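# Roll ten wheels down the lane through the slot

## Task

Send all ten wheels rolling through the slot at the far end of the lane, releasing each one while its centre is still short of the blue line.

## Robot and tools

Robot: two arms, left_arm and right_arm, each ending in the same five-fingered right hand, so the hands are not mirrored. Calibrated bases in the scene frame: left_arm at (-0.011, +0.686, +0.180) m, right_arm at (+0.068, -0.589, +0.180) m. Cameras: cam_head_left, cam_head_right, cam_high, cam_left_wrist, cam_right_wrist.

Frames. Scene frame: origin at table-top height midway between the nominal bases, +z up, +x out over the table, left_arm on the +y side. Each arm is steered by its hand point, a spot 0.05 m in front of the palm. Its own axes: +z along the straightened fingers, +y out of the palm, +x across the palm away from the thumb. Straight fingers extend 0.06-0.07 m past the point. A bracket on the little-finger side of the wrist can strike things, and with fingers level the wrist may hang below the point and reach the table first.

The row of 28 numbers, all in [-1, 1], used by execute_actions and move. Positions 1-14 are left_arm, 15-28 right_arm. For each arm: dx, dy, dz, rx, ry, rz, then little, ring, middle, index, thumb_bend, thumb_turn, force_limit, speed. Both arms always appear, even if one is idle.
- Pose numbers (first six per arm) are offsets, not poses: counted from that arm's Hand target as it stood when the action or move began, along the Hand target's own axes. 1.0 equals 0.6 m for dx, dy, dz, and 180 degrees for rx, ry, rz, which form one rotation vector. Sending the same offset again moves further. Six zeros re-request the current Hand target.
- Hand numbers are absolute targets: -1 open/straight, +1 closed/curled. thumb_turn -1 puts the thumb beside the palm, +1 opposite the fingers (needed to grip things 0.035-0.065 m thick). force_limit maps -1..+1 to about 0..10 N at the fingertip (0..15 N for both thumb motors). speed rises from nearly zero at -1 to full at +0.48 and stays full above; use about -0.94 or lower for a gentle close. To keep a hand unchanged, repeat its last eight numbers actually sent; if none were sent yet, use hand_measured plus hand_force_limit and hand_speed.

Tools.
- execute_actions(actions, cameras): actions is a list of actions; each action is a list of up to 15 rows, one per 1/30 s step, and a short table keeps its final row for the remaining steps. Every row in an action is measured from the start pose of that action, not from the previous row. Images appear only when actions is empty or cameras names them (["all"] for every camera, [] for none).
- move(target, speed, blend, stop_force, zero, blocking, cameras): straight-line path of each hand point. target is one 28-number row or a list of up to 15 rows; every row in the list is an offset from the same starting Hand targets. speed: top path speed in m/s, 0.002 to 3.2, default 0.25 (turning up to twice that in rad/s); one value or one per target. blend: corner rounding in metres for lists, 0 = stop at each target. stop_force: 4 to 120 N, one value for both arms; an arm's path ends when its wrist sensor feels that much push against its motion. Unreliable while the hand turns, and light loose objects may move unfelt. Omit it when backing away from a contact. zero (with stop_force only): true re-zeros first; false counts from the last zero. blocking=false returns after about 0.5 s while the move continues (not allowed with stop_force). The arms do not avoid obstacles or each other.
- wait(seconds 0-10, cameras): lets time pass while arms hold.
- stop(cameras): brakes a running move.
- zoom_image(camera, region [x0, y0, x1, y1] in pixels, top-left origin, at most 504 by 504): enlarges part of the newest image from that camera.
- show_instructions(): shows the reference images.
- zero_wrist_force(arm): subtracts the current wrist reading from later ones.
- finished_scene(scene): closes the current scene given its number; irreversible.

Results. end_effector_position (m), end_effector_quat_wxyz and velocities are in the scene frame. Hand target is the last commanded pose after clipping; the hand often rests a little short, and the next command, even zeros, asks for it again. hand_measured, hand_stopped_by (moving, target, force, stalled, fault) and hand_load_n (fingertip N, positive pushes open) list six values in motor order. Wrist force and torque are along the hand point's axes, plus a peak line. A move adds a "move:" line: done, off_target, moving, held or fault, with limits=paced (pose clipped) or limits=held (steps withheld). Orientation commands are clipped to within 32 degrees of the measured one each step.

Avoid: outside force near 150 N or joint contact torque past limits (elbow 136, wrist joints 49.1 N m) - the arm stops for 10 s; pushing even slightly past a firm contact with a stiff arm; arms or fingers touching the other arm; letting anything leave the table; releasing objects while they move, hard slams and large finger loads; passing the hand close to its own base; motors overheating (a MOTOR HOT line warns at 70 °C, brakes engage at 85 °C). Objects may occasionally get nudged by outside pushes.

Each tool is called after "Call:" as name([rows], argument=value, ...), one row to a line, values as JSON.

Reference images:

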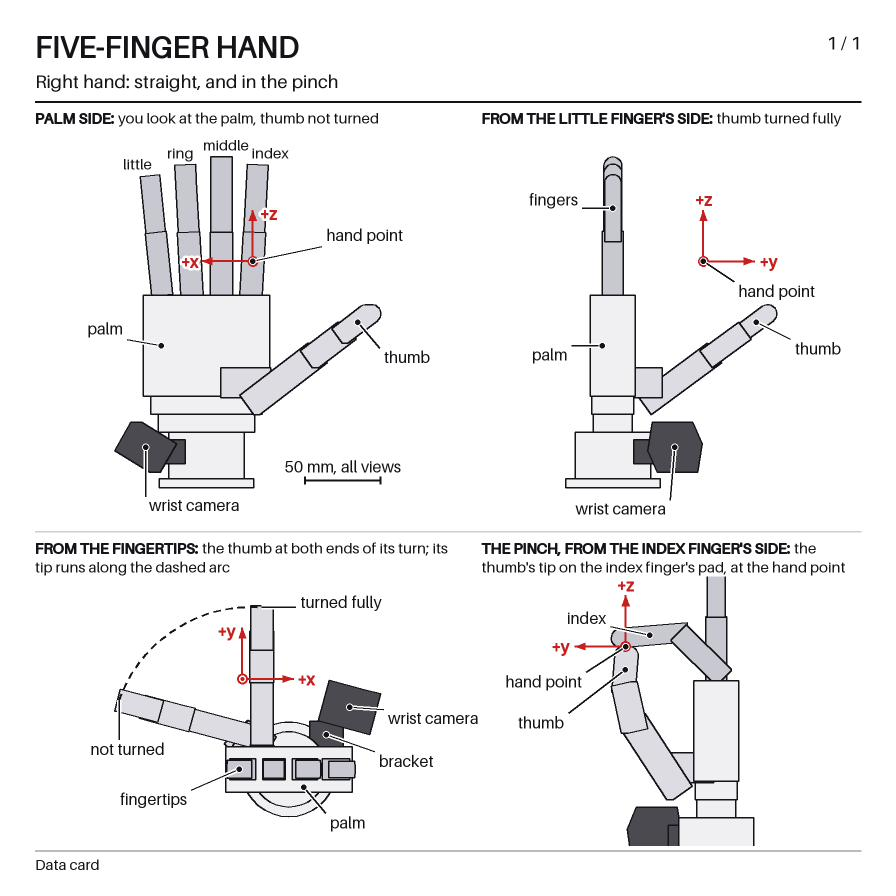

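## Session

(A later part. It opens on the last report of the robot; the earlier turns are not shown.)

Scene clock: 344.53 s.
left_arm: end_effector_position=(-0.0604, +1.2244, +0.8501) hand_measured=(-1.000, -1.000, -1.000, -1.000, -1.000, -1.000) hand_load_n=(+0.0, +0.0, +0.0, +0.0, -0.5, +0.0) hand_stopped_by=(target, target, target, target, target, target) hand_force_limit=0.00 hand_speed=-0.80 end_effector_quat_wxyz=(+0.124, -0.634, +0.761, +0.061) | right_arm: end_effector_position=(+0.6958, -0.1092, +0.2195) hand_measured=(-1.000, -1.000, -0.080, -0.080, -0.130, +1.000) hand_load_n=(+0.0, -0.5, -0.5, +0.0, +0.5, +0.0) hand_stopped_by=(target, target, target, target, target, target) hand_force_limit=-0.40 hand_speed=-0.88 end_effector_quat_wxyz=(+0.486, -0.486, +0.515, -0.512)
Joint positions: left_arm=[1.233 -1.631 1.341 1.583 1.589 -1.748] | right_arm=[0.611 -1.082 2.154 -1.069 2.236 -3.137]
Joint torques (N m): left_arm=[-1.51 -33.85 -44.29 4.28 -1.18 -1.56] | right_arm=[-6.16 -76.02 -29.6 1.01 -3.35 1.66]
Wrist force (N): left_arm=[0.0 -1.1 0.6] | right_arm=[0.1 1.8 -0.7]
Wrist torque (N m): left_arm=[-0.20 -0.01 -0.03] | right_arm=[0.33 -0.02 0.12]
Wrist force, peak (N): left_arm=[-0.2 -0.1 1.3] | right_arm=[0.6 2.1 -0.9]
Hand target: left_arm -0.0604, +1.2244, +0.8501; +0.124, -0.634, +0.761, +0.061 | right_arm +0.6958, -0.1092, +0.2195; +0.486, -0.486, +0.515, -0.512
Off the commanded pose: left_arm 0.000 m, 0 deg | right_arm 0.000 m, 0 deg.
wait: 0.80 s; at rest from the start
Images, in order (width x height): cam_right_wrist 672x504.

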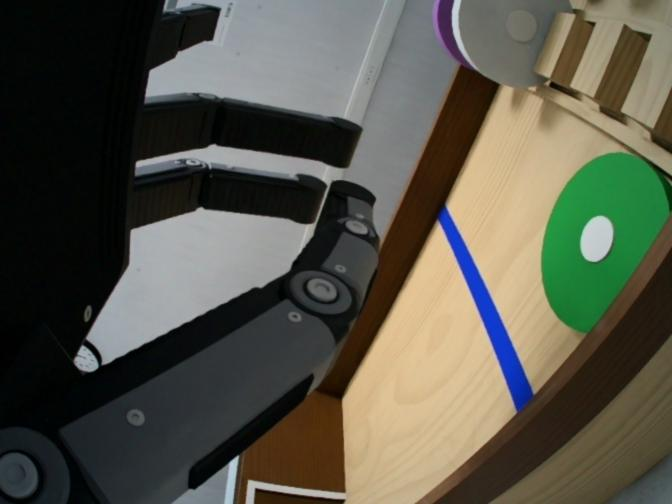

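Call:
move([
  [0,0,0,0,0,0,-1,-1,-1,-1,-1,-1,0,-0.8,0,-0.08,0,0,0,0,-1,-1,-0.75,-0.75,-0.5,1,-0.4,0.3],
  [0,0,0,0,0,0,-1,-1,-1,-1,-1,-1,0,-0.8,0.0777,-0.0342,-0.0245,-0.1778,-0.3486,-0.1133,-1,-1,-0.75,-0.75,-0.5,1,-0.4,0.3],
], blend=[0.02,0], speed=[0.3,0.5], cameras=["cam_right_wrist"])

Scene clock: 349.73 s.
left_arm: end_effector_position=(-0.0604, +1.2244, +0.8501) hand_measured=(-1.000, -1.000, -1.000, -1.000, -1.000, -1.000) hand_load_n=(+0.0, +0.0, +0.0, +0.0, +0.0, +0.0) hand_stopped_by=(target, target, target, target, target, target) hand_force_limit=0.00 hand_speed=-0.80 end_effector_quat_wxyz=(+0.124, -0.634, +0.761, +0.061) | right_arm: end_effector_position=(+0.6786, -0.1550, +0.2399) hand_measured=(-1.000, -1.000, -0.750, -0.750, -0.500, +1.000) hand_load_n=(+0.0, -0.5, +0.0, +0.0, +0.0, +0.0) hand_stopped_by=(target, target, target, target, target, target) hand_force_limit=-0.40 hand_speed=0.30 end_effector_quat_wxyz=(-0.442, +0.864, -0.217, +0.109)
Joint positions: left_arm=[1.233 -1.631 1.341 1.583 1.589 -1.748] | right_arm=[0.151 -1.127 1.885 0.123 0.863 -3.805]
Joint torques (N m): left_arm=[-0.47 -34.92 -44.2 4.3 -1.08 -1.31] | right_arm=[14.64 -56.24 -33.97 3.77 -4.13 -2.08]
Wrist force (N): left_arm=[0.3 -0.4 0.7] | right_arm=[0.0 1.3 -0.1]
Wrist torque (N m): left_arm=[-0.10 -0.07 0.02] | right_arm=[0.19 -0.01 0.33]
Wrist force, peak (N): left_arm=[-0.2 -0.8 1.2] | right_arm=[0.7 3.8 -0.7]
Hand target: left_arm -0.0604, +1.2244, +0.8501; +0.124, -0.634, +0.761, +0.061 | right_arm +0.6785, -0.1550, +0.2399; -0.442, +0.864, -0.217, +0.109
Off the commanded pose: left_arm 0.000 m, 0 deg | right_arm 0.000 m, 0 deg.
move: done
Images, in order (width x height): cam_right_wrist 672x504.

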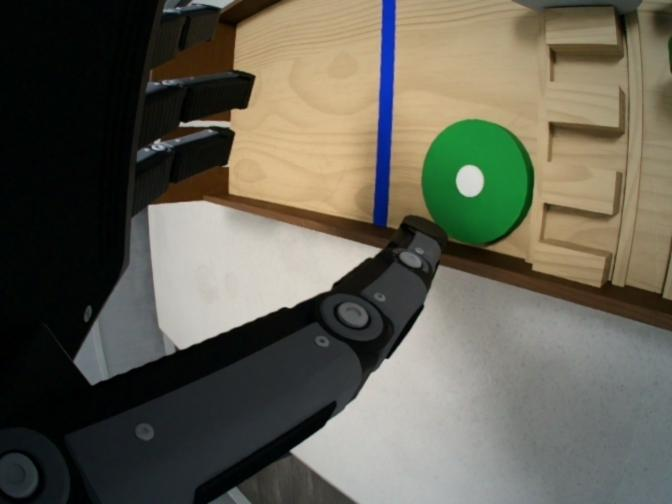

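Call:
move([
  [0,0,0,0,0,0,-1,-1,-1,-1,-1,-1,0,-0.8,-0.0228,0.1225,0.101,0,0,0,-1,-1,-0.75,-0.75,-0.5,1,-0.4,0.3],
  [0,0,0,0,0,0,-1,-1,-1,-1,-1,-1,0,-0.8,-0.0228,0.1433,0.1162,0,0,0,-1,-1,-0.75,-0.75,-0.5,1,-0.4,0.3],
], speed=[0.12,0.012], stop_force=4, cameras=["cam_right_wrist"])

Scene clock: 358.93 s.
left_arm: end_effector_position=(-0.0604, +1.2244, +0.8501) hand_measured=(-1.000, -1.000, -1.000, -1.000, -1.000, -1.000) hand_load_n=(+0.0, +0.0, +0.0, +0.0, -0.5, +0.0) hand_stopped_by=(target, target, target, target, target, target) hand_force_limit=0.00 hand_speed=-0.80 end_effector_quat_wxyz=(+0.124, -0.634, +0.761, +0.061) | right_arm: end_effector_position=(+0.6691, -0.1431, +0.1432) hand_measured=(-1.000, -1.000, -0.750, -0.750, -0.498, +1.000) hand_load_n=(+0.0, +0.0, +0.0, +0.0, -7.5, -4.5) hand_stopped_by=(target, target, target, target, target, target) hand_force_limit=-0.40 hand_speed=0.30 end_effector_quat_wxyz=(-0.442, +0.864, -0.217, +0.109)
Joint positions: left_arm=[1.233 -1.631 1.341 1.583 1.589 -1.748] | right_arm=[0.174 -1.01 1.927 -0.05 0.878 -3.782]
Joint torques (N m): left_arm=[-0.58 -33.52 -44.13 4.1 -1.09 -1.11] | right_arm=[-2.64 -75.68 -26.26 4.67 -0.72 -1.62]
Wrist force (N): left_arm=[0.0 0.0 0.5] | right_arm=[3.3 -3.1 3.0]
Wrist torque (N m): left_arm=[-0.03 -0.02 0.02] | right_arm=[0.17 -0.18 -0.12]
Wrist force, peak (N): left_arm=[0.1 -0.9 1.2] | right_arm=[3.3 -5.7 2.0]
Hand target: left_arm -0.0604, +1.2244, +0.8501; +0.124, -0.634, +0.761, +0.061 | right_arm +0.6691, -0.1431, +0.1432; -0.442, +0.864, -0.217, +0.109 (not the last commanded pose)
Off the commanded pose: left_arm 0.000 m, 0 deg | right_arm 0.014 m, 0 deg.
move: contact (right_arm); path passed 1 of 2 targets
Images, in order (width x height): cam_right_wrist 672x504.

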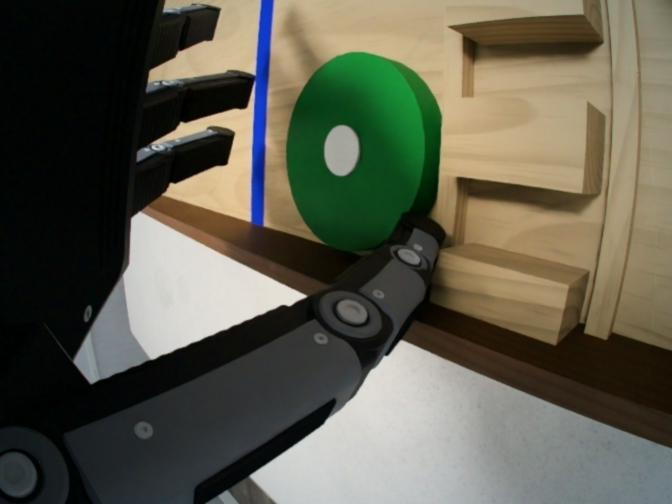

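Call:
move([
  [0,0,0,0,0,0,-1,-1,-1,-1,-1,-1,0,-0.8,0.0071,-0.0089,0.0122,0,0,0,-1,-1,-0.75,-0.75,-0.5,1,-0.4,0.3],
  [0,0,0,0,0,0,-1,-1,-1,-1,-1,-1,0,-0.8,0.0354,-0.0363,0.067,0,0,0,-1,-1,-0.75,-0.75,-0.5,1,-0.4,0.3],
], blend=[0.003,0], speed=[0.03,0.05], cameras=["cam_right_wrist"])

Scene clock: 362.30 s.
left_arm: end_effector_position=(-0.0604, +1.2244, +0.8501) hand_measured=(-1.000, -1.000, -1.000, -1.000, -1.000, -1.000) hand_load_n=(+0.5, +0.0, +0.0, +0.0, +0.0, +0.0) hand_stopped_by=(target, target, target, target, target, target) hand_force_limit=0.00 hand_speed=-0.80 end_effector_quat_wxyz=(+0.124, -0.634, +0.761, +0.061) | right_arm: end_effector_position=(+0.7017, -0.1187, +0.1402) hand_measured=(-1.000, -1.000, -0.750, -0.750, -0.492, +1.000) hand_load_n=(+0.0, +0.0, +0.0, +0.0, -29.0, -4.5) hand_stopped_by=(target, target, target, target, target, target) hand_force_limit=-0.40 hand_speed=0.30 end_effector_quat_wxyz=(-0.442, +0.863, -0.216, +0.110)
Joint positions: left_arm=[1.233 -1.631 1.341 1.583 1.589 -1.748] | right_arm=[0.203 -0.965 1.844 -0.032 0.895 -3.755]
Joint torques (N m): left_arm=[-2.48 -34.02 -44 4.38 -0.85 -1.11] | right_arm=[5.02 -67.11 -19.66 1.15 -0.67 -0.65]
Wrist force (N): left_arm=[-0.2 -0.8 1.0] | right_arm=[0.6 -23.3 -7.3]
Wrist torque (N m): left_arm=[-0.18 0.00 -0.02] | right_arm=[-0.23 0.08 -0.01]
Wrist force, peak (N): left_arm=[-0.1 -0.5 1.3] | right_arm=[-9.4 -87.9 -109.7]
Hand target: left_arm -0.0604, +1.2244, +0.8501; +0.124, -0.634, +0.761, +0.061 | right_arm +0.7018, -0.1187, +0.1402; -0.442, +0.863, -0.216, +0.110 (not the last commanded pose)
Off the commanded pose: left_arm 0.000 m, 0 deg | right_arm 0.010 m, 0 deg.
FORCE FAULT: contact force on the right arm reached its limit, and that arm stopped. The contact can be on any part of that arm, not only on its tool. That arm's remaining commands of this call were not run. That arm is still stopped at the end of this call. That arm stays stopped for about 9 more seconds. Until then a move that you send moves the other arm only, and its call returns only when the move has ended. Once the stop has ended, the next robot result says so. If the stop ends while you think or write, that arm runs what you send next, counted from a new Hand target: where the arm stands when the stop ends. While its stop runs, that arm, its gripper or tool too, takes no new command. Until it ends, the stop uses up actions while you think or wait. An arm that is not stopped still takes commands.
move: fault (right_arm)
Images, in order (width x height): cam_right_wrist 672x504.

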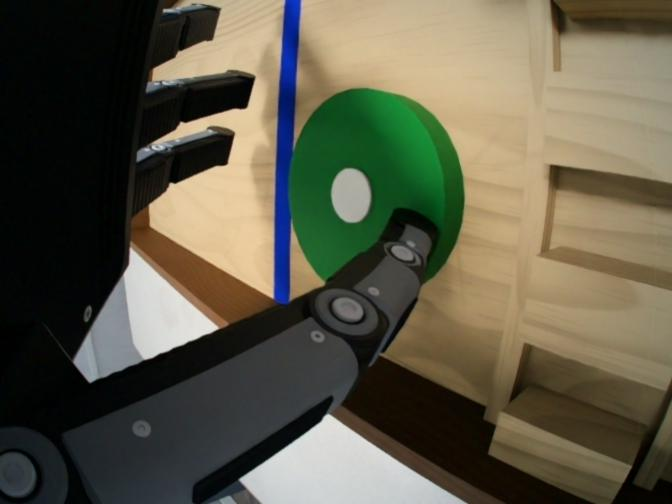

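Call:
wait(seconds=8.5)

Scene clock: 371.03 s.
left_arm: end_effector_position=(-0.0604, +1.2244, +0.8501) hand_measured=(-1.000, -1.000, -1.000, -1.000, -1.000, -1.000) hand_load_n=(+0.0, +0.0, +0.0, +0.0, +0.0, +0.0) hand_stopped_by=(target, target, target, target, target, target) hand_force_limit=0.00 hand_speed=-0.80 end_effector_quat_wxyz=(+0.124, -0.634, +0.761, +0.061) | right_arm: end_effector_position=(+0.7018, -0.1187, +0.1403) hand_measured=(-1.000, -1.000, -0.750, -0.750, -0.492, +1.000) hand_load_n=(+0.0, +0.0, +0.0, +0.0, -25.5, -3.5) hand_stopped_by=(target, target, target, target, target, target) hand_force_limit=-0.40 hand_speed=0.30 end_effector_quat_wxyz=(-0.442, +0.863, -0.216, +0.110)
Joint positions: left_arm=[1.233 -1.631 1.341 1.583 1.589 -1.748] | right_arm=[0.203 -0.965 1.844 -0.032 0.895 -3.755]
Joint torques (N m): left_arm=[-1.87 -33.61 -44.31 4.18 -1.03 -1.4] | right_arm=[1.01 -68.64 -20.48 1.73 -0.26 -0.27]
Wrist force (N): left_arm=[0.4 -0.3 0.0] | right_arm=[0.7 -22.1 -8.7]
Wrist torque (N m): left_arm=[-0.04 -0.07 0.03] | right_arm=[-0.25 0.03 0.05]
Wrist force, peak (N): left_arm=[0.1 -1.1 1.1] | right_arm=[0.8 -23.0 -9.8]
Hand target: left_arm -0.0604, +1.2244, +0.8501; +0.124, -0.634, +0.761, +0.061 | right_arm +0.7018, -0.1187, +0.1403; -0.442, +0.863, -0.216, +0.110 (not the last commanded pose)
Off the commanded pose: left_arm 0.000 m, 0 deg | right_arm 0.010 m, 0 deg.
FORCE FAULT, CONTINUED: the right arm was still stopped when this call began, by the force fault that an earlier result reported. Since the last result the stop counts as 17 of the actions that you can send in this scene. That arm is still stopped at the end of this call. That arm stays stopped for about 1 more second. If the stop ends while you think or write, that arm runs what you send next, counted from a new Hand target: where the arm stands when the stop ends. While its stop runs, that arm, its gripper or tool too, takes no new command.
wait: 8.50 s; at rest from the start

Call:
wait(seconds=1.0)

Call:
move(target=[0,0,0,0,0,0,-1,-1,-1,-1,-1,-1,0,-0.8,0,-0.0543,-0.0396,0,0,0,-1,-1,-0.75,-0.75,-0.5,1,-0.4,0.3], speed=0.1, cameras=["cam_right_wrist"])

Scene clock: 372.23 s.
left_arm: end_effector_position=(-0.0604, +1.2244, +0.8501) hand_measured=(-1.000, -1.000, -1.000, -1.000, -1.000, -1.000) hand_load_n=(+0.0, +0.0, +0.0, +0.0, +0.0, +0.0) hand_stopped_by=(target, target, target, target, target, target) hand_force_limit=0.00 hand_speed=-0.80 end_effector_quat_wxyz=(+0.124, -0.634, +0.761, +0.061) | right_arm: end_effector_position=(+0.7018, -0.1187, +0.1403) hand_measured=(-1.000, -1.000, -0.750, -0.750, -0.492, +1.000) hand_load_n=(+0.0, +0.0, +0.0, +0.0, -25.5, -3.5) hand_stopped_by=(target, target, target, target, target, target) hand_force_limit=-0.40 hand_speed=0.30 end_effector_quat_wxyz=(-0.442, +0.863, -0.216, +0.110)
Joint positions: left_arm=[1.233 -1.631 1.341 1.583 1.589 -1.748] | right_arm=[0.203 -0.965 1.844 -0.032 0.895 -3.755]
Joint torques (N m): left_arm=[-1.15 -35.01 -44.14 4.28 -1.14 -0.96] | right_arm=[0.26 -68.01 -19.14 1.07 -0.52 -0.51]
Wrist force (N): left_arm=[0.2 -0.5 0.6] | right_arm=[0.3 -22.2 -8.9]
Wrist torque (N m): left_arm=[-0.12 -0.06 0.00] | right_arm=[-0.26 0.10 0.02]
Wrist force, peak (N): left_arm=[0.2 -0.9 1.0] | right_arm=[0.9 -22.4 -8.7]
Hand target: left_arm -0.0604, +1.2244, +0.8501; +0.124, -0.634, +0.761, +0.061 | right_arm +0.7018, -0.1187, +0.1403; -0.442, +0.863, -0.216, +0.110 (not the last commanded pose)
Off the commanded pose: left_arm 0.000 m, 0 deg | right_arm 0.010 m, 0 deg.
FORCE FAULT, CONTINUED: the right arm's stop, for the force fault that an earlier result reported, is over. The rest of the stop counts as 2 of the actions that you can send in this scene. During its stop the right arm's controller moved it back a little. That arm's target is now where it stood when the stop ended, not its last command. That arm accepts commands again.
wait: 1.00 s; at rest from the start

Scene clock: 373.13 s.
left_arm: end_effector_position=(-0.0604, +1.2244, +0.8501) hand_measured=(-1.000, -1.000, -1.000, -1.000, -1.000, -1.000) hand_load_n=(+0.0, +0.0, +0.0, +0.0, +0.0, +0.0) hand_stopped_by=(target, target, target, target, target, target) hand_force_limit=0.00 hand_speed=-0.80 end_effector_quat_wxyz=(+0.124, -0.634, +0.761, +0.061) | right_arm: end_effector_position=(+0.7018, -0.1190, +0.1805) hand_measured=(-1.000, -1.000, -0.750, -0.750, -0.500, +1.000) hand_load_n=(+0.0, +0.0, +0.0, +0.0, +0.0, +0.0) hand_stopped_by=(target, target, target, target, target, target) hand_force_limit=-0.40 hand_speed=0.30 end_effector_quat_wxyz=(-0.442, +0.863, -0.216, +0.110)
Joint positions: left_arm=[1.233 -1.631 1.341 1.583 1.589 -1.748] | right_arm=[0.203 -1.017 1.834 0.029 0.895 -3.755]
Joint torques (N m): left_arm=[-0.27 -33.91 -43.94 4.01 -1.28 -1.19] | right_arm=[-8.11 -87.14 -32.83 3.22 -4.08 -2.73]
Wrist force (N): left_arm=[0.3 -0.6 0.5] | right_arm=[0.7 1.4 0.1]
Wrist torque (N m): left_arm=[-0.12 -0.06 0.01] | right_arm=[0.19 -0.11 0.38]
Wrist force, peak (N): left_arm=[0.5 -1.0 0.5] | right_arm=[0.3 -21.6 -8.5]
Hand target: left_arm -0.0604, +1.2244, +0.8501; +0.124, -0.634, +0.761, +0.061 | right_arm +0.7018, -0.1190, +0.1806; -0.442, +0.863, -0.216, +0.110
Off the commanded pose: left_arm 0.000 m, 0 deg | right_arm 0.000 m, 0 deg.
move: done
Images, in order (width x height): cam_right_wrist 672x504.

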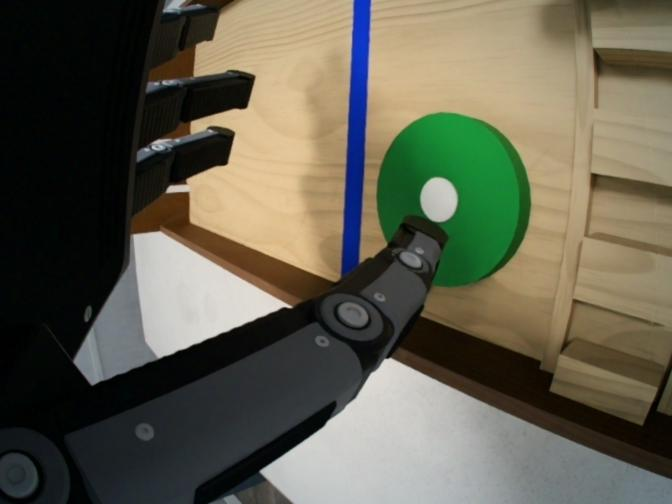

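Call:
move([
  [0,0,0,0,0,0,-1,-1,-1,-1,-1,-1,0,-0.8,0.0095,0.0388,-0.0252,0,0,0,-1,-1,-0.75,-0.75,-0.46,1,-0.4,0.3],
  [0,0,0,0,0,0,-1,-1,-1,-1,-1,-1,0,-0.8,0.0095,0.0738,0.0003,0,0,0,-1,-1,-0.75,-0.75,-0.46,1,-0.4,0.3],
  [0,0,0,0,0,0,-1,-1,-1,-1,-1,-1,0,-0.8,0.0095,0.0975,0.0174,0,0,0,-1,-1,-0.75,-0.75,-0.46,1,-0.4,0.3],
], speed=[0.1,0.06,0.012], stop_force=4, cameras=["cam_right_wrist"])

Scene clock: 376.73 s.
left_arm: end_effector_position=(-0.0604, +1.2244, +0.8501) hand_measured=(-1.000, -1.000, -1.000, -1.000, -1.000, -1.000) hand_load_n=(+0.0, +0.0, +0.0, +0.0, -0.5, +0.0) hand_stopped_by=(target, target, target, target, target, target) hand_force_limit=0.00 hand_speed=-0.80 end_effector_quat_wxyz=(+0.124, -0.634, +0.761, +0.061) | right_arm: end_effector_position=(+0.6947, -0.1443, +0.1408) hand_measured=(-1.000, -1.000, -0.750, -0.750, -0.458, +1.000) hand_load_n=(+0.0, +0.0, +0.0, +0.0, -7.5, +1.5) hand_stopped_by=(target, target, target, target, target, target) hand_force_limit=-0.40 hand_speed=0.30 end_effector_quat_wxyz=(-0.442, +0.863, -0.216, +0.110)
Joint positions: left_arm=[1.233 -1.631 1.341 1.583 1.589 -1.748] | right_arm=[0.164 -0.981 1.879 -0.027 0.87 -3.793]
Joint torques (N m): left_arm=[-1.26 -33.52 -43.77 4.6 -1.06 -1.17] | right_arm=[0.18 -81.19 -28.7 4.14 -1.7 -1.31]
Wrist force (N): left_arm=[-0.1 -0.5 0.7] | right_arm=[-1.5 -3.4 2.7]
Wrist torque (N m): left_arm=[-0.12 -0.01 -0.01] | right_arm=[0.15 -0.10 0.32]
Wrist force, peak (N): left_arm=[-0.5 -0.8 1.0] | right_arm=[-2.0 -5.7 1.7]
Hand target: left_arm -0.0604, +1.2244, +0.8501; +0.124, -0.634, +0.761, +0.061 | right_arm +0.6947, -0.1443, +0.1408; -0.442, +0.863, -0.216, +0.110 (not the last commanded pose)
Off the commanded pose: left_arm 0.000 m, 0 deg | right_arm 0.014 m, 0 deg.
move: contact (right_arm); path passed 2 of 3 targets
Images, in order (width x height): cam_right_wrist 672x504.

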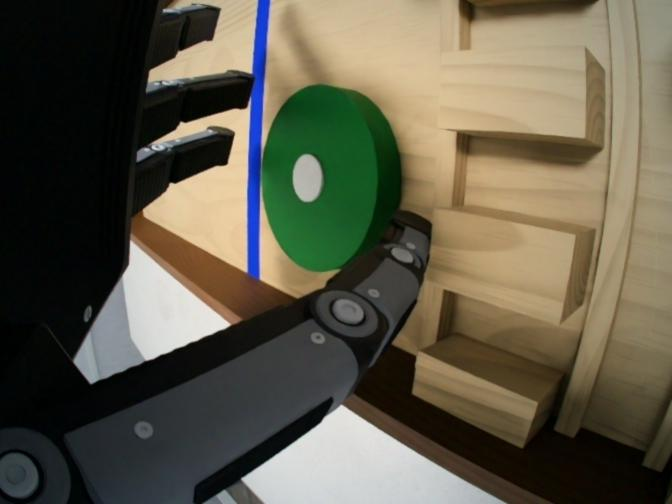

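Call:
move(target=[0,0,0,0,0,0,-1,-1,-1,-1,-1,-1,0,-0.8,0,-0.0147,0.0202,0,0,0,-1,-1,-0.75,-0.75,-0.46,1,-0.4,0.3], speed=0.03, stop_force=10, cameras=["cam_right_wrist"])

Scene clock: 379.87 s.
left_arm: end_effector_position=(-0.0604, +1.2244, +0.8501) hand_measured=(-1.000, -1.000, -1.000, -1.000, -1.000, -1.000) hand_load_n=(+0.0, +0.0, +0.0, +0.0, +0.0, +0.0) hand_stopped_by=(target, target, target, target, target, target) hand_force_limit=0.00 hand_speed=-0.80 end_effector_quat_wxyz=(+0.124, -0.634, +0.761, +0.061) | right_arm: end_effector_position=(+0.7017, -0.1311, +0.1409) hand_measured=(-1.000, -1.000, -0.750, -0.750, -0.460, +1.000) hand_load_n=(+0.0, +0.0, +0.0, +0.0, +0.0, +0.0) hand_stopped_by=(target, target, target, target, target, target) hand_force_limit=-0.40 hand_speed=0.30 end_effector_quat_wxyz=(-0.442, +0.863, -0.216, +0.110)
Joint positions: left_arm=[1.233 -1.631 1.341 1.583 1.589 -1.748] | right_arm=[0.183 -0.97 1.854 -0.026 0.882 -3.774]
Joint torques (N m): left_arm=[-2 -35.05 -43.92 4.42 -1.04 -0.8] | right_arm=[10.51 -61.79 -31.53 3.43 2.83 1.08]
Wrist force (N): left_arm=[-0.3 -0.8 0.3] | right_arm=[0.8 1.0 0.0]
Wrist torque (N m): left_arm=[-0.14 0.02 -0.03] | right_arm=[0.11 -0.13 0.02]
Wrist force, peak (N): left_arm=[0.5 -0.9 1.1] | right_arm=[-1.7 -3.5 3.2]
Hand target: left_arm -0.0604, +1.2244, +0.8501; +0.124, -0.634, +0.761, +0.061 | right_arm +0.7017, -0.1311, +0.1409; -0.442, +0.863, -0.216, +0.110
Off the commanded pose: left_arm 0.000 m, 0 deg | right_arm 0.000 m, 0 deg.
move: done
Images, in order (width x height): cam_right_wrist 672x504.

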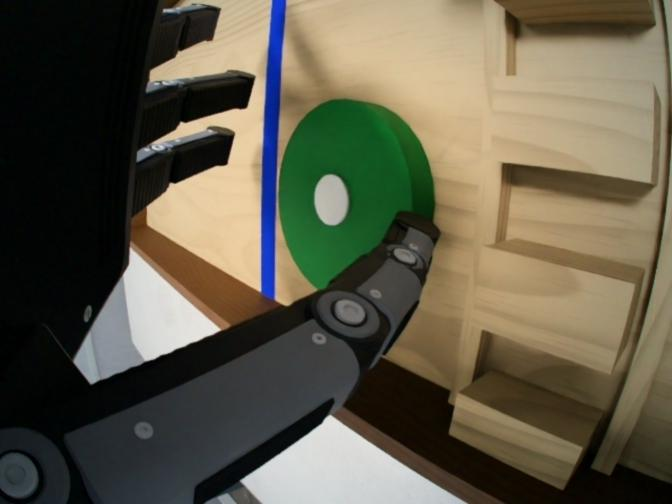

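Call:
move([
  [0,0,0,0,0,0,-1,-1,-1,-1,-1,-1,0,-0.8,-0.0042,0.001,-0.0182,0,0,0,-1,-1,-0.75,-0.75,-0.46,1,-0.4,0.3],
  [0,0,0,0,0,0,-1,-1,-1,-1,-1,-1,0,-0.8,-0.0042,0.0272,0.001,0,0,0,-1,-1,-0.75,-0.75,-0.46,1,-0.4,0.3],
], speed=[0.04,0.012], stop_force=4, cameras=["cam_right_wrist"])

Scene clock: 383.87 s.
left_arm: end_effector_position=(-0.0604, +1.2244, +0.8501) hand_measured=(-1.000, -1.000, -1.000, -1.000, -1.000, -1.000) hand_load_n=(+0.0, +0.0, +0.0, +0.0, +0.0, +0.0) hand_stopped_by=(target, target, target, target, target, target) hand_force_limit=0.00 hand_speed=-0.80 end_effector_quat_wxyz=(+0.124, -0.634, +0.761, +0.061) | right_arm: end_effector_position=(+0.6952, -0.1380, +0.1337) hand_measured=(-1.000, -1.000, -0.750, -0.750, -0.458, +1.000) hand_load_n=(+0.0, +0.0, +0.0, +0.0, -5.0, +0.0) hand_stopped_by=(target, target, target, target, target, target) hand_force_limit=-0.40 hand_speed=0.30 end_effector_quat_wxyz=(-0.442, +0.863, -0.216, +0.110)
Joint positions: left_arm=[1.233 -1.631 1.341 1.583 1.589 -1.748] | right_arm=[0.174 -0.969 1.874 -0.041 0.876 -3.783]
Joint torques (N m): left_arm=[-0.06 -34.43 -44.38 4.3 -1.07 -1.09] | right_arm=[1.19 -82.51 -27.66 3.95 -0.65 -0.74]
Wrist force (N): left_arm=[-0.1 -0.2 0.2] | right_arm=[-0.7 -2.6 -0.3]
Wrist torque (N m): left_arm=[-0.05 0.01 0.00] | right_arm=[0.12 0.00 0.29]
Wrist force, peak (N): left_arm=[1.0 -0.6 1.0] | right_arm=[-1.0 -5.5 -3.3]
Hand target: left_arm -0.0604, +1.2244, +0.8501; +0.124, -0.634, +0.761, +0.061 | right_arm +0.6952, -0.1380, +0.1337; -0.442, +0.863, -0.216, +0.110 (not the last commanded pose)
Off the commanded pose: left_arm 0.000 m, 0 deg | right_arm 0.006 m, 0 deg.
move: contact (right_arm); path passed 1 of 2 targets
Images, in order (width x height): cam_right_wrist 672x504.

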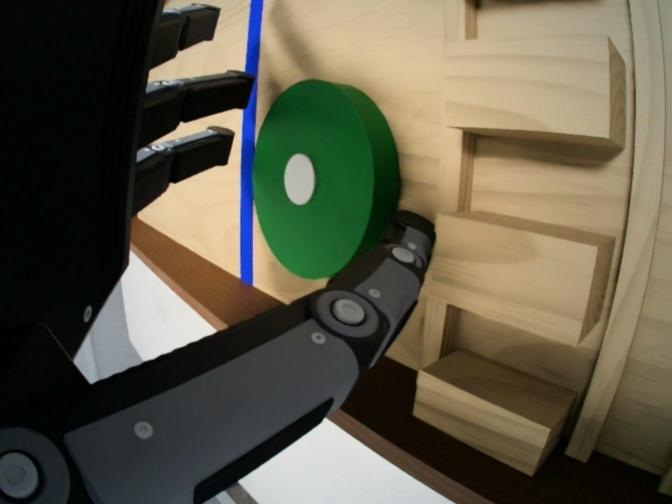

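Call:
move(target=[0,0,0,0,0,0,-1,-1,-1,-1,-1,-1,0,-0.8,0,0,0,0,0,0,-1,-1,-0.3,-0.3,-0.25,1,-0.4,-0.9], cameras=["cam_right_wrist"])

Scene clock: 385.47 s.
left_arm: end_effector_position=(-0.0604, +1.2244, +0.8501) hand_measured=(-1.000, -1.000, -1.000, -1.000, -1.000, -1.000) hand_load_n=(+0.0, +0.0, +0.0, +0.0, +0.0, +0.0) hand_stopped_by=(target, target, target, target, target, target) hand_force_limit=0.00 hand_speed=-0.80 end_effector_quat_wxyz=(+0.124, -0.634, +0.761, +0.061) | right_arm: end_effector_position=(+0.6953, -0.1380, +0.1337) hand_measured=(-1.000, -1.000, -0.556, -0.538, -0.348, +1.000) hand_load_n=(+0.5, +0.0, +6.5, +5.0, +5.0, -0.5) hand_stopped_by=(target, target, force, force, force, target) hand_force_limit=-0.40 hand_speed=-0.90 end_effector_quat_wxyz=(-0.442, +0.863, -0.216, +0.110)
Joint positions: left_arm=[1.233 -1.631 1.341 1.583 1.589 -1.748] | right_arm=[0.174 -0.969 1.874 -0.041 0.876 -3.783]
Joint torques (N m): left_arm=[-0.83 -33.67 -43.98 4.43 -1.11 -0.94] | right_arm=[-3.53 -78.33 -25.33 2.77 -1.08 -1.98]
Wrist force (N): left_arm=[-0.2 -0.4 0.9] | right_arm=[0.1 -3.9 -0.5]
Wrist torque (N m): left_arm=[-0.12 0.00 0.00] | right_arm=[0.46 -0.14 0.25]
Wrist force, peak (N): left_arm=[0.4 -0.4 1.2] | right_arm=[-0.4 -4.2 -0.1]
Hand target: left_arm -0.0604, +1.2244, +0.8501; +0.124, -0.634, +0.761, +0.061 | right_arm +0.6952, -0.1380, +0.1337; -0.442, +0.863, -0.216, +0.110
Off the commanded pose: left_arm 0.000 m, 0 deg | right_arm 0.000 m, 0 deg.
move: done
Images, in order (width x height): cam_right_wrist 672x504.

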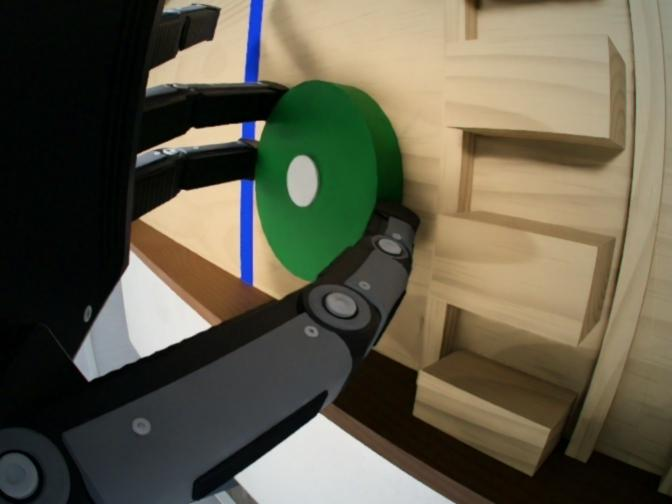

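Call:
move([
  [0,0,0,0,0,0,-1,-1,-1,-1,-1,-1,0,-0.8,0,-0.1348,-0.098,0,0,0,-1,-1,-0.3,-0.3,-0.25,1,-0.4,-0.9],
  [0,0,0,0,0,0,-1,-1,-1,-1,-1,-1,0,-0.8,0.1215,-0.2167,-0.0035,-0.0698,0.2355,-0.4428,-1,-1,-0.3,-0.3,-0.25,1,-0.4,-0.9],
], blend=[0.02,0], speed=[0.15,0.5], cameras=["cam_right_wrist"])

Scene clock: 389.03 s.
left_arm: end_effector_position=(-0.0604, +1.2244, +0.8501) hand_measured=(-1.000, -1.000, -1.000, -1.000, -1.000, -1.000) hand_load_n=(+0.0, +0.0, +0.0, +0.0, +0.0, +0.0) hand_stopped_by=(target, target, target, target, target, target) hand_force_limit=0.00 hand_speed=-0.80 end_effector_quat_wxyz=(+0.124, -0.634, +0.761, +0.061) | right_arm: end_effector_position=(+0.7946, -0.1068, +0.2403) hand_measured=(-1.000, -1.000, -0.556, -0.538, -0.348, +1.000) hand_load_n=(+0.0, +0.0, +0.0, +4.5, +5.0, +0.0) hand_stopped_by=(target, target, force, force, force, target) hand_force_limit=-0.40 hand_speed=-0.90 end_effector_quat_wxyz=(-0.084, +0.746, +0.230, +0.619)
Joint positions: left_arm=[1.233 -1.631 1.341 1.583 1.589 -1.748] | right_arm=[0.472 -1.06 1.993 -0.711 1.606 -4.868]
Joint torques (N m): left_arm=[-1.76 -33.79 -43.93 4.3 -1.1 -1.21] | right_arm=[-10.23 -58.66 -21.02 -3.54 -3.57 -2.47]
Wrist force (N): left_arm=[0.6 -0.4 0.8] | right_arm=[-1.3 0.1 -0.8]
Wrist torque (N m): left_arm=[-0.12 -0.13 0.04] | right_arm=[0.09 0.12 0.27]
Wrist force, peak (N): left_arm=[0.3 -0.8 1.1] | right_arm=[-0.1 -4.2 -0.6]
Hand target: left_arm -0.0604, +1.2244, +0.8501; +0.124, -0.634, +0.761, +0.061 | right_arm +0.7947, -0.1068, +0.2403; -0.084, +0.746, +0.230, +0.619
Off the commanded pose: left_arm 0.000 m, 0 deg | right_arm 0.000 m, 0 deg.
move: done
Images, in order (width x height): cam_right_wrist 672x504.

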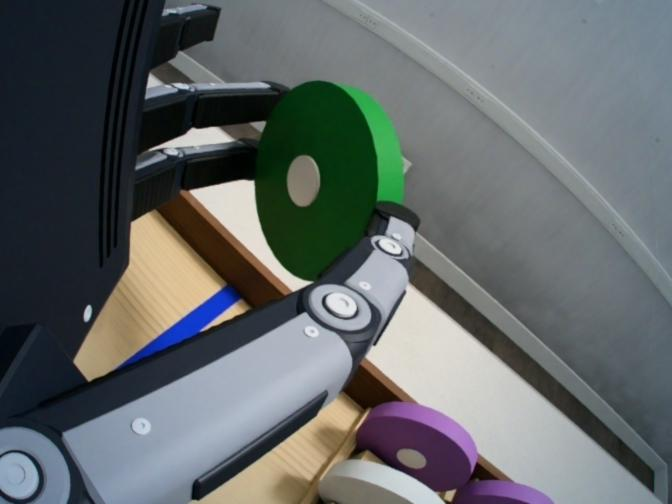

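Call:
move([
  [0,0,0,0,0,0,-1,-1,-1,-1,-1,-1,0,-0.8,-0.1282,-0.0217,0.0297,0,0,0,-1,-1,-0.3,-0.3,-0.25,1,-0.4,-0.9],
  [0,0,0,0,0,0,-1,-1,-1,-1,-1,-1,0,-0.8,-0.1488,-0.0251,0.0345,0,0,0,-1,-1,-0.3,-0.3,-0.25,1,-0.4,-0.9],
], speed=[0.1,0.012], stop_force=4)

Call:
move(target=[0,0,0,0,0,0,-1,-1,-1,-1,-1,-1,0,-0.8,0,0,0,0,0,0,-1,-1,-0.75,-0.65,-0.48,1,-0.4,-0.75], cameras=["cam_right_wrist"])

Scene clock: 392.27 s.
left_arm: end_effector_position=(-0.0604, +1.2244, +0.8501) hand_measured=(-1.000, -1.000, -1.000, -1.000, -1.000, -1.000) hand_load_n=(+0.0, +0.0, +0.0, +0.0, +0.0, +0.0) hand_stopped_by=(target, target, target, target, target, target) hand_force_limit=0.00 hand_speed=-0.80 end_effector_quat_wxyz=(+0.124, -0.634, +0.761, +0.061) | right_arm: end_effector_position=(+0.7948, -0.1064, +0.1474) hand_measured=(-1.000, -1.000, -0.556, -0.538, -0.348, +1.000) hand_load_n=(-0.5, +0.0, +0.0, +5.0, +5.0, +0.0) hand_stopped_by=(target, target, force, force, force, target) hand_force_limit=-0.40 hand_speed=-0.90 end_effector_quat_wxyz=(-0.084, +0.746, +0.230, +0.619)
Joint positions: left_arm=[1.233 -1.631 1.341 1.583 1.589 -1.748] | right_arm=[0.472 -0.919 2.001 -0.86 1.607 -4.868]
Joint torques (N m): left_arm=[-0.45 -32.3 -44.39 4.06 -1.03 -1.02] | right_arm=[13.86 -63.89 -26.91 -3.92 3.22 -1.96]
Wrist force (N): left_arm=[0.7 -0.5 0.7] | right_arm=[-1.2 0.0 -0.7]
Wrist torque (N m): left_arm=[-0.12 -0.13 0.04] | right_arm=[0.08 0.11 0.26]
Wrist force, peak (N): left_arm=[0.1 -1.1 1.0] | right_arm=[-1.9 -0.1 -1.0]
Hand target: left_arm -0.0604, +1.2244, +0.8501; +0.124, -0.634, +0.761, +0.061 | right_arm +0.7948, -0.1064, +0.1474; -0.084, +0.746, +0.230, +0.619
Off the commanded pose: left_arm 0.000 m, 0 deg | right_arm 0.000 m, 0 deg.
move: done

Scene clock: 392.90 s.
left_arm: end_effector_position=(-0.0604, +1.2244, +0.8501) hand_measured=(-1.000, -1.000, -1.000, -1.000, -1.000, -1.000) hand_load_n=(+0.0, +0.0, +0.0, -0.5, +0.0, +0.0) hand_stopped_by=(target, target, target, target, target, target) hand_force_limit=0.00 hand_speed=-0.80 end_effector_quat_wxyz=(+0.124, -0.634, +0.761, +0.061) | right_arm: end_effector_position=(+0.7948, -0.1064, +0.1474) hand_measured=(-1.000, -1.000, -0.750, -0.650, -0.480, +1.000) hand_load_n=(+0.0, +0.0, +0.0, +0.0, +0.0, +0.0) hand_stopped_by=(target, target, target, target, target, target) hand_force_limit=-0.40 hand_speed=-0.75 end_effector_quat_wxyz=(-0.084, +0.746, +0.230, +0.619)
Joint positions: left_arm=[1.233 -1.631 1.341 1.583 1.589 -1.748] | right_arm=[0.472 -0.919 2.001 -0.86 1.607 -4.868]
Joint torques (N m): left_arm=[0.46 -34.53 -44.4 4.7 -1.41 -1.28] | right_arm=[13.32 -63.37 -26.88 -3.97 3.06 -1.99]
Wrist force (N): left_arm=[-0.2 0.1 0.8] | right_arm=[-0.9 0.1 -0.6]
Wrist torque (N m): left_arm=[-0.04 0.00 0.01] | right_arm=[0.07 0.09 0.27]
Wrist force, peak (N): left_arm=[0.2 -0.6 1.2] | right_arm=[-1.5 0.1 -0.7]
Hand target: left_arm -0.0604, +1.2244, +0.8501; +0.124, -0.634, +0.761, +0.061 | right_arm +0.7948, -0.1064, +0.1474; -0.084, +0.746, +0.230, +0.619
Off the commanded pose: left_arm 0.000 m, 0 deg | right_arm 0.000 m, 0 deg.
move: done
Images, in order (width x height): cam_right_wrist 672x504.

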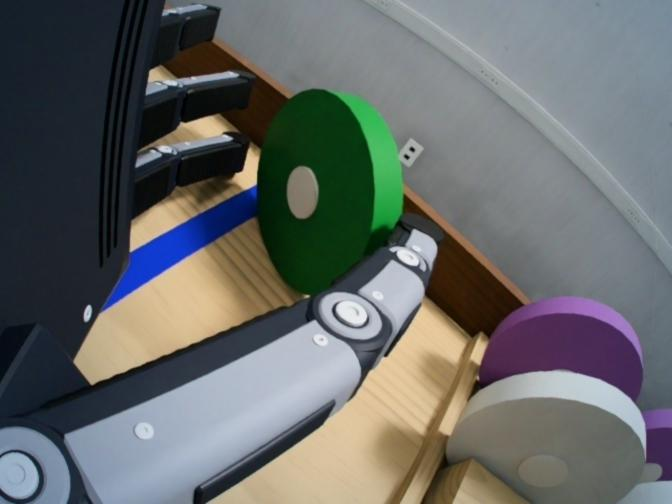

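Call:
move([
  [0,0,0,0,0,0,-1,-1,-1,-1,-1,-1,0,-0.8,0.024,-0.0432,-0.0397,0,0,0,-1,-1,-0.75,-0.65,-0.48,1,-0.4,-0.75],
  [0,0,0,0,0,0,-1,-1,-1,-1,-1,-1,0,-0.8,0.1963,-0.0307,-0.0843,0,0,0,-1,-1,-0.75,-0.65,-0.48,1,-0.4,-0.75],
], speed=[0.06,0.25])

Call:
move(target=[0,0,0,0,0,0,-1,-1,-1,-1,-1,-1,0,-0.8,0,0,0,-0.2071,0.2748,0.5395,-1,-1,-0.08,-0.08,-0.17,1,-0.4,0.3], speed=0.7, cameras=["cam_right_wrist"])

Scene clock: 395.37 s.
left_arm: end_effector_position=(-0.0604, +1.2244, +0.8501) hand_measured=(-1.000, -1.000, -1.000, -1.000, -1.000, -1.000) hand_load_n=(+0.0, +0.0, +0.0, +0.0, +0.0, +0.0) hand_stopped_by=(target, target, target, target, target, target) hand_force_limit=0.00 hand_speed=-0.80 end_effector_quat_wxyz=(+0.124, -0.634, +0.761, +0.061) | right_arm: end_effector_position=(+0.7569, -0.0828, +0.2689) hand_measured=(-1.000, -1.000, -0.750, -0.650, -0.480, +1.000) hand_load_n=(+0.0, +0.5, +0.0, +0.0, +0.0, +0.0) hand_stopped_by=(target, target, target, target, target, target) hand_force_limit=-0.40 hand_speed=-0.75 end_effector_quat_wxyz=(-0.084, +0.746, +0.230, +0.619)
Joint positions: left_arm=[1.233 -1.631 1.341 1.583 1.589 -1.748] | right_arm=[0.536 -1.112 2.006 -0.67 1.669 -4.854]
Joint torques (N m): left_arm=[-0.53 -34.17 -43.6 4.23 -1.11 -1.08] | right_arm=[12.66 -78.84 -32.72 1.73 3.75 1.76]
Wrist force (N): left_arm=[0.7 -0.5 0.7] | right_arm=[-0.7 0.2 -0.7]
Wrist torque (N m): left_arm=[-0.12 -0.12 0.04] | right_arm=[0.11 0.06 -0.03]
Wrist force, peak (N): left_arm=[1.0 -0.7 0.6] | right_arm=[-2.5 -0.1 -0.3]
Hand target: left_arm -0.0604, +1.2244, +0.8501; +0.124, -0.634, +0.761, +0.061 | right_arm +0.7569, -0.0828, +0.2690; -0.084, +0.746, +0.230, +0.619
Off the commanded pose: left_arm 0.000 m, 0 deg | right_arm 0.000 m, 0 deg.
move: done

Scene clock: 397.93 s.
left_arm: end_effector_position=(-0.0604, +1.2244, +0.8501) hand_measured=(-1.000, -1.000, -1.000, -1.000, -1.000, -1.000) hand_load_n=(+0.0, +0.0, +0.0, +0.0, +0.0, +0.0) hand_stopped_by=(target, target, target, target, target, target) hand_force_limit=0.00 hand_speed=-0.80 end_effector_quat_wxyz=(+0.124, -0.634, +0.761, +0.061) | right_arm: end_effector_position=(+0.7569, -0.0828, +0.2690) hand_measured=(-1.000, -1.000, -0.080, -0.080, -0.170, +1.000) hand_load_n=(+0.0, +0.0, +0.0, +0.0, +0.5, +0.0) hand_stopped_by=(target, target, target, target, target, target) hand_force_limit=-0.40 hand_speed=0.30 end_effector_quat_wxyz=(+0.365, -0.362, +0.608, -0.605)
Joint positions: left_arm=[1.233 -1.631 1.341 1.583 1.589 -1.748] | right_arm=[0.709 -0.982 1.809 -0.825 2.769 -3.134]
Joint torques (N m): left_arm=[-1.27 -34.41 -44.05 4.24 -1.23 -1.29] | right_arm=[-2.49 -67.29 -35.97 0.86 -3.67 2.19]
Wrist force (N): left_arm=[0.1 -0.4 0.4] | right_arm=[0.5 1.9 -0.7]
Wrist torque (N m): left_arm=[-0.09 -0.03 0.00] | right_arm=[0.36 -0.08 0.07]
Wrist force, peak (N): left_arm=[0.7 -0.9 0.7] | right_arm=[-0.1 2.4 -0.7]
Hand target: left_arm -0.0604, +1.2244, +0.8501; +0.124, -0.634, +0.761, +0.061 | right_arm +0.7569, -0.0828, +0.2690; +0.365, -0.362, +0.608, -0.605
Off the commanded pose: left_arm 0.000 m, 0 deg | right_arm 0.000 m, 0 deg.
move: done
Images, in order (width x height): cam_right_wrist 672x504.

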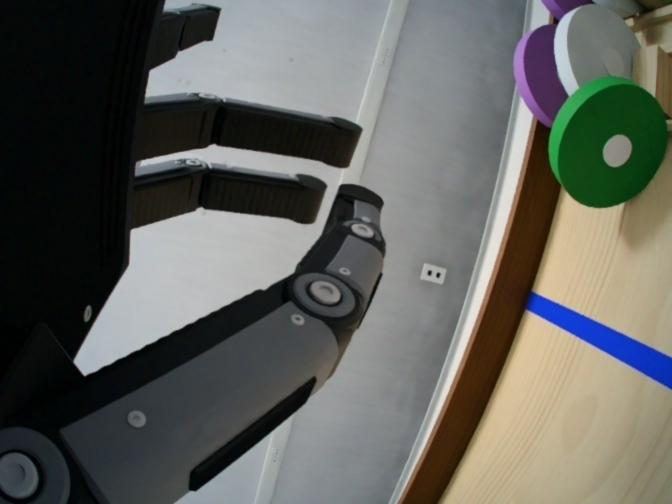

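Call:
move(target=[0,0,0,0,0,0,-1,-1,-1,-1,-1,-1,0,-0.8,0.0831,0.0822,0.0652,0,0,0,-1,-1,-0.08,-0.08,-0.17,1,-0.4,0.3], speed=0.35, cameras=["cam_right_wrist"])

Scene clock: 399.47 s.
left_arm: end_effector_position=(-0.0604, +1.2244, +0.8501) hand_measured=(-1.000, -1.000, -1.000, -1.000, -1.000, -1.000) hand_load_n=(+0.0, +0.0, +0.0, +0.0, +0.0, +0.0) hand_stopped_by=(target, target, target, target, target, target) hand_force_limit=0.00 hand_speed=-0.80 end_effector_quat_wxyz=(+0.124, -0.634, +0.761, +0.061) | right_arm: end_effector_position=(+0.7680, -0.1449, +0.2194) hand_measured=(-1.000, -1.000, -0.080, -0.080, -0.170, +1.000) hand_load_n=(+0.0, +0.0, +0.0, +0.0, +0.0, +0.0) hand_stopped_by=(target, target, target, target, target, target) hand_force_limit=-0.40 hand_speed=0.30 end_effector_quat_wxyz=(+0.365, -0.362, +0.608, -0.605)
Joint positions: left_arm=[1.233 -1.631 1.341 1.583 1.589 -1.748] | right_arm=[0.63 -0.963 1.91 -0.944 2.69 -3.134]
Joint torques (N m): left_arm=[-1.4 -33.21 -44.3 4.51 -1.44 -1.36] | right_arm=[-6.91 -66.6 -20 -4.37 -2.57 -2.58]
Wrist force (N): left_arm=[-0.4 -0.7 0.4] | right_arm=[0.4 1.8 -0.8]
Wrist torque (N m): left_arm=[-0.13 0.04 -0.03] | right_arm=[0.34 -0.06 0.41]
Wrist force, peak (N): left_arm=[-0.5 -0.6 1.1] | right_arm=[1.3 2.8 -0.1]
Hand target: left_arm -0.0604, +1.2244, +0.8501; +0.124, -0.634, +0.761, +0.061 | right_arm +0.7680, -0.1450, +0.2194; +0.365, -0.362, +0.608, -0.605
Off the commanded pose: left_arm 0.000 m, 0 deg | right_arm 0.000 m, 0 deg.
move: done
Images, in order (width x height): cam_right_wrist 672x504.

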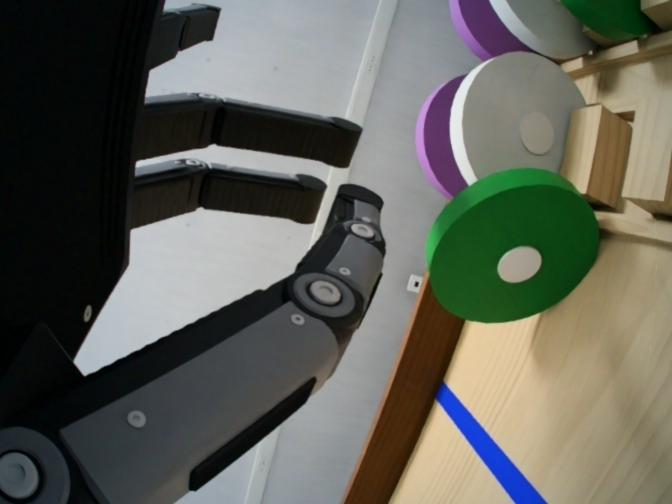

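Call:
move(target=[0,0,0,0,0,0,-1,-1,-1,-1,-1,-1,0,-0.8,-0.0192,0.03,0.002,0,0.0167,0,-1,-1,-0.08,-0.08,-0.17,1,-0.4,0.3], speed=0.2)

Call:
move([
  [0,0,0,0,0,0,-1,-1,-1,-1,-1,-1,0,-0.8,0,0.03,0,0,0,0,-1,-1,-0.08,-0.08,-0.17,1,-0.4,0.3],
  [0,0,0,0,0,0,-1,-1,-1,-1,-1,-1,0,-0.8,0,0.0748,0,0,0,0,-1,-1,-0.08,-0.08,-0.17,1,-0.4,0.3],
], speed=[0.1,0.03], stop_force=4, cameras=["cam_right_wrist"])

Scene clock: 401.93 s.
left_arm: end_effector_position=(-0.0604, +1.2244, +0.8501) hand_measured=(-1.000, -1.000, -1.000, -1.000, -1.000, -1.000) hand_load_n=(+0.0, +0.0, +0.0, +0.0, +0.0, +0.0) hand_stopped_by=(target, target, target, target, target, target) hand_force_limit=0.00 hand_speed=-0.80 end_effector_quat_wxyz=(+0.124, -0.634, +0.761, +0.061) | right_arm: end_effector_position=(+0.7745, -0.1353, +0.2015) hand_measured=(-1.000, -1.000, -0.080, -0.080, -0.170, +1.000) hand_load_n=(+0.0, +0.0, +0.0, +0.0, +0.0, +0.0) hand_stopped_by=(target, target, target, target, target, target) hand_force_limit=-0.40 hand_speed=0.30 end_effector_quat_wxyz=(+0.349, -0.347, +0.617, -0.614)
Joint positions: left_arm=[1.233 -1.631 1.341 1.583 1.589 -1.748] | right_arm=[0.646 -0.912 1.858 -0.942 2.758 -3.133]
Joint torques (N m): left_arm=[-2.02 -33.93 -43.73 4.24 -1.09 -1.06] | right_arm=[11.8 -70.17 -34.11 0.91 3.77 1.85]
Wrist force (N): left_arm=[0.2 -0.6 0.7] | right_arm=[0.5 1.6 -0.6]
Wrist torque (N m): left_arm=[-0.14 -0.05 0.00] | right_arm=[0.31 -0.10 0.09]
Wrist force, peak (N): left_arm=[0.4 -0.6 1.5] | right_arm=[0.7 2.2 -0.4]
Hand target: left_arm -0.0604, +1.2244, +0.8501; +0.124, -0.634, +0.761, +0.061 | right_arm +0.7745, -0.1353, +0.2015; +0.349, -0.346, +0.617, -0.614
Off the commanded pose: left_arm 0.000 m, 0 deg | right_arm 0.000 m, 0 deg.
move: done

Scene clock: 403.97 s.
left_arm: end_effector_position=(-0.0604, +1.2244, +0.8501) hand_measured=(-1.000, -1.000, -1.000, -1.000, -1.000, -1.000) hand_load_n=(+0.0, +0.0, +0.5, +0.0, +0.0, +0.0) hand_stopped_by=(target, target, target, target, target, target) hand_force_limit=0.00 hand_speed=-0.80 end_effector_quat_wxyz=(+0.124, -0.634, +0.761, +0.061) | right_arm: end_effector_position=(+0.7746, -0.1351, +0.1566) hand_measured=(-1.000, -1.000, -0.080, -0.080, -0.170, +1.000) hand_load_n=(+0.0, +0.0, +0.0, +0.0, +0.0, +0.0) hand_stopped_by=(target, target, target, target, target, target) hand_force_limit=-0.40 hand_speed=0.30 end_effector_quat_wxyz=(+0.349, -0.346, +0.617, -0.614)
Joint positions: left_arm=[1.233 -1.631 1.341 1.583 1.589 -1.748] | right_arm=[0.646 -0.848 1.857 -1.005 2.759 -3.133]
Joint torques (N m): left_arm=[-1.87 -34.84 -43.46 4.49 -1.34 -1.01] | right_arm=[13.83 -69.3 -30.43 -3.72 3.96 -2.74]
Wrist force (N): left_arm=[0.2 -0.6 0.5] | right_arm=[-0.4 1.4 -0.9]
Wrist torque (N m): left_arm=[-0.12 -0.05 0.00] | right_arm=[0.34 -0.04 0.25]
Wrist force, peak (N): left_arm=[0.0 -0.9 0.8] | right_arm=[0.6 2.6 -0.8]
Hand target: left_arm -0.0604, +1.2244, +0.8501; +0.124, -0.634, +0.761, +0.061 | right_arm +0.7746, -0.1351, +0.1566; +0.349, -0.346, +0.617, -0.614
Off the commanded pose: left_arm 0.000 m, 0 deg | right_arm 0.000 m, 0 deg.
move: done
Images, in order (width x height): cam_right_wrist 672x504.

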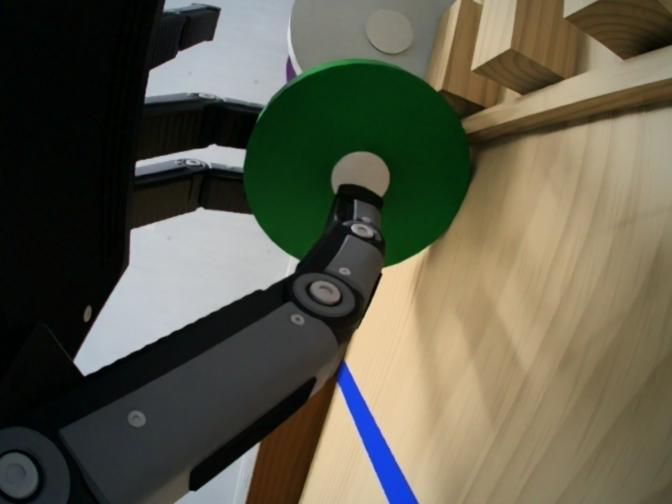

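Call:
move([
  [0,0,0,0,0,0,-1,-1,-1,-1,-1,-1,0,-0.8,0,0,0,0,0,0,-1,-1,-0.01,-0.01,-0.11,1,-0.4,-0.8],
  [0,0,0,0,0,0,-1,-1,-1,-1,-1,-1,0,-0.8,0,0,0,0,0,0,-1,-1,0.35,0.35,0.3,1,-0.4,-0.93],
], cameras=["cam_right_wrist"])

Scene clock: 405.37 s.
left_arm: end_effector_position=(-0.0604, +1.2244, +0.8501) hand_measured=(-1.000, -1.000, -1.000, -1.000, -1.000, -1.000) hand_load_n=(+0.0, +0.0, +0.0, +0.0, +0.0, +0.0) hand_stopped_by=(target, target, target, target, target, target) hand_force_limit=0.00 hand_speed=-0.80 end_effector_quat_wxyz=(+0.124, -0.634, +0.761, +0.061) | right_arm: end_effector_position=(+0.7746, -0.1351, +0.1566) hand_measured=(-1.000, -1.000, +0.054, +0.080, -0.070, +1.000) hand_load_n=(+0.0, +0.0, +5.5, +3.5, +5.0, -2.0) hand_stopped_by=(target, target, force, force, force, target) hand_force_limit=-0.40 hand_speed=-0.93 end_effector_quat_wxyz=(+0.349, -0.346, +0.617, -0.614)
Joint positions: left_arm=[1.233 -1.631 1.341 1.583 1.589 -1.748] | right_arm=[0.646 -0.848 1.857 -1.005 2.759 -3.133]
Joint torques (N m): left_arm=[-1.33 -34.05 -44.33 4.62 -1.05 -1.1] | right_arm=[14.55 -74.44 -28.81 -3.25 2.96 -2.43]
Wrist force (N): left_arm=[-0.1 -0.7 0.8] | right_arm=[0.4 1.8 -0.4]
Wrist torque (N m): left_arm=[-0.16 -0.01 -0.02] | right_arm=[0.29 -0.09 0.28]
Wrist force, peak (N): left_arm=[-0.2 -0.7 1.3] | right_arm=[0.4 2.2 -0.8]
Hand target: left_arm -0.0604, +1.2244, +0.8501; +0.124, -0.634, +0.761, +0.061 | right_arm +0.7746, -0.1351, +0.1566; +0.349, -0.346, +0.617, -0.614
Off the commanded pose: left_arm 0.000 m, 0 deg | right_arm 0.000 m, 0 deg.
move: done
Images, in order (width x height): cam_right_wrist 672x504.

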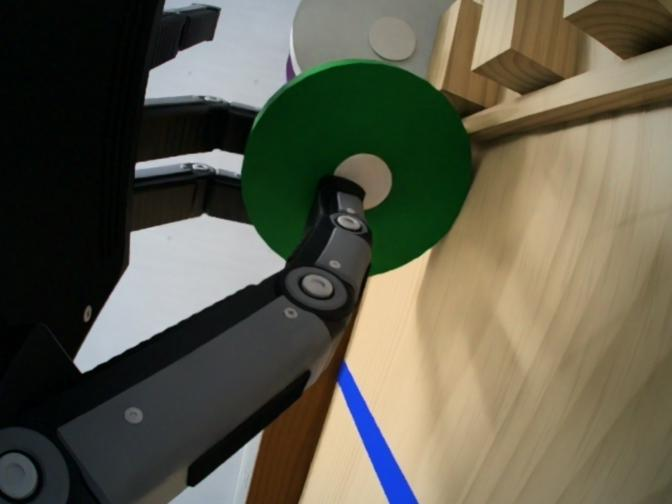

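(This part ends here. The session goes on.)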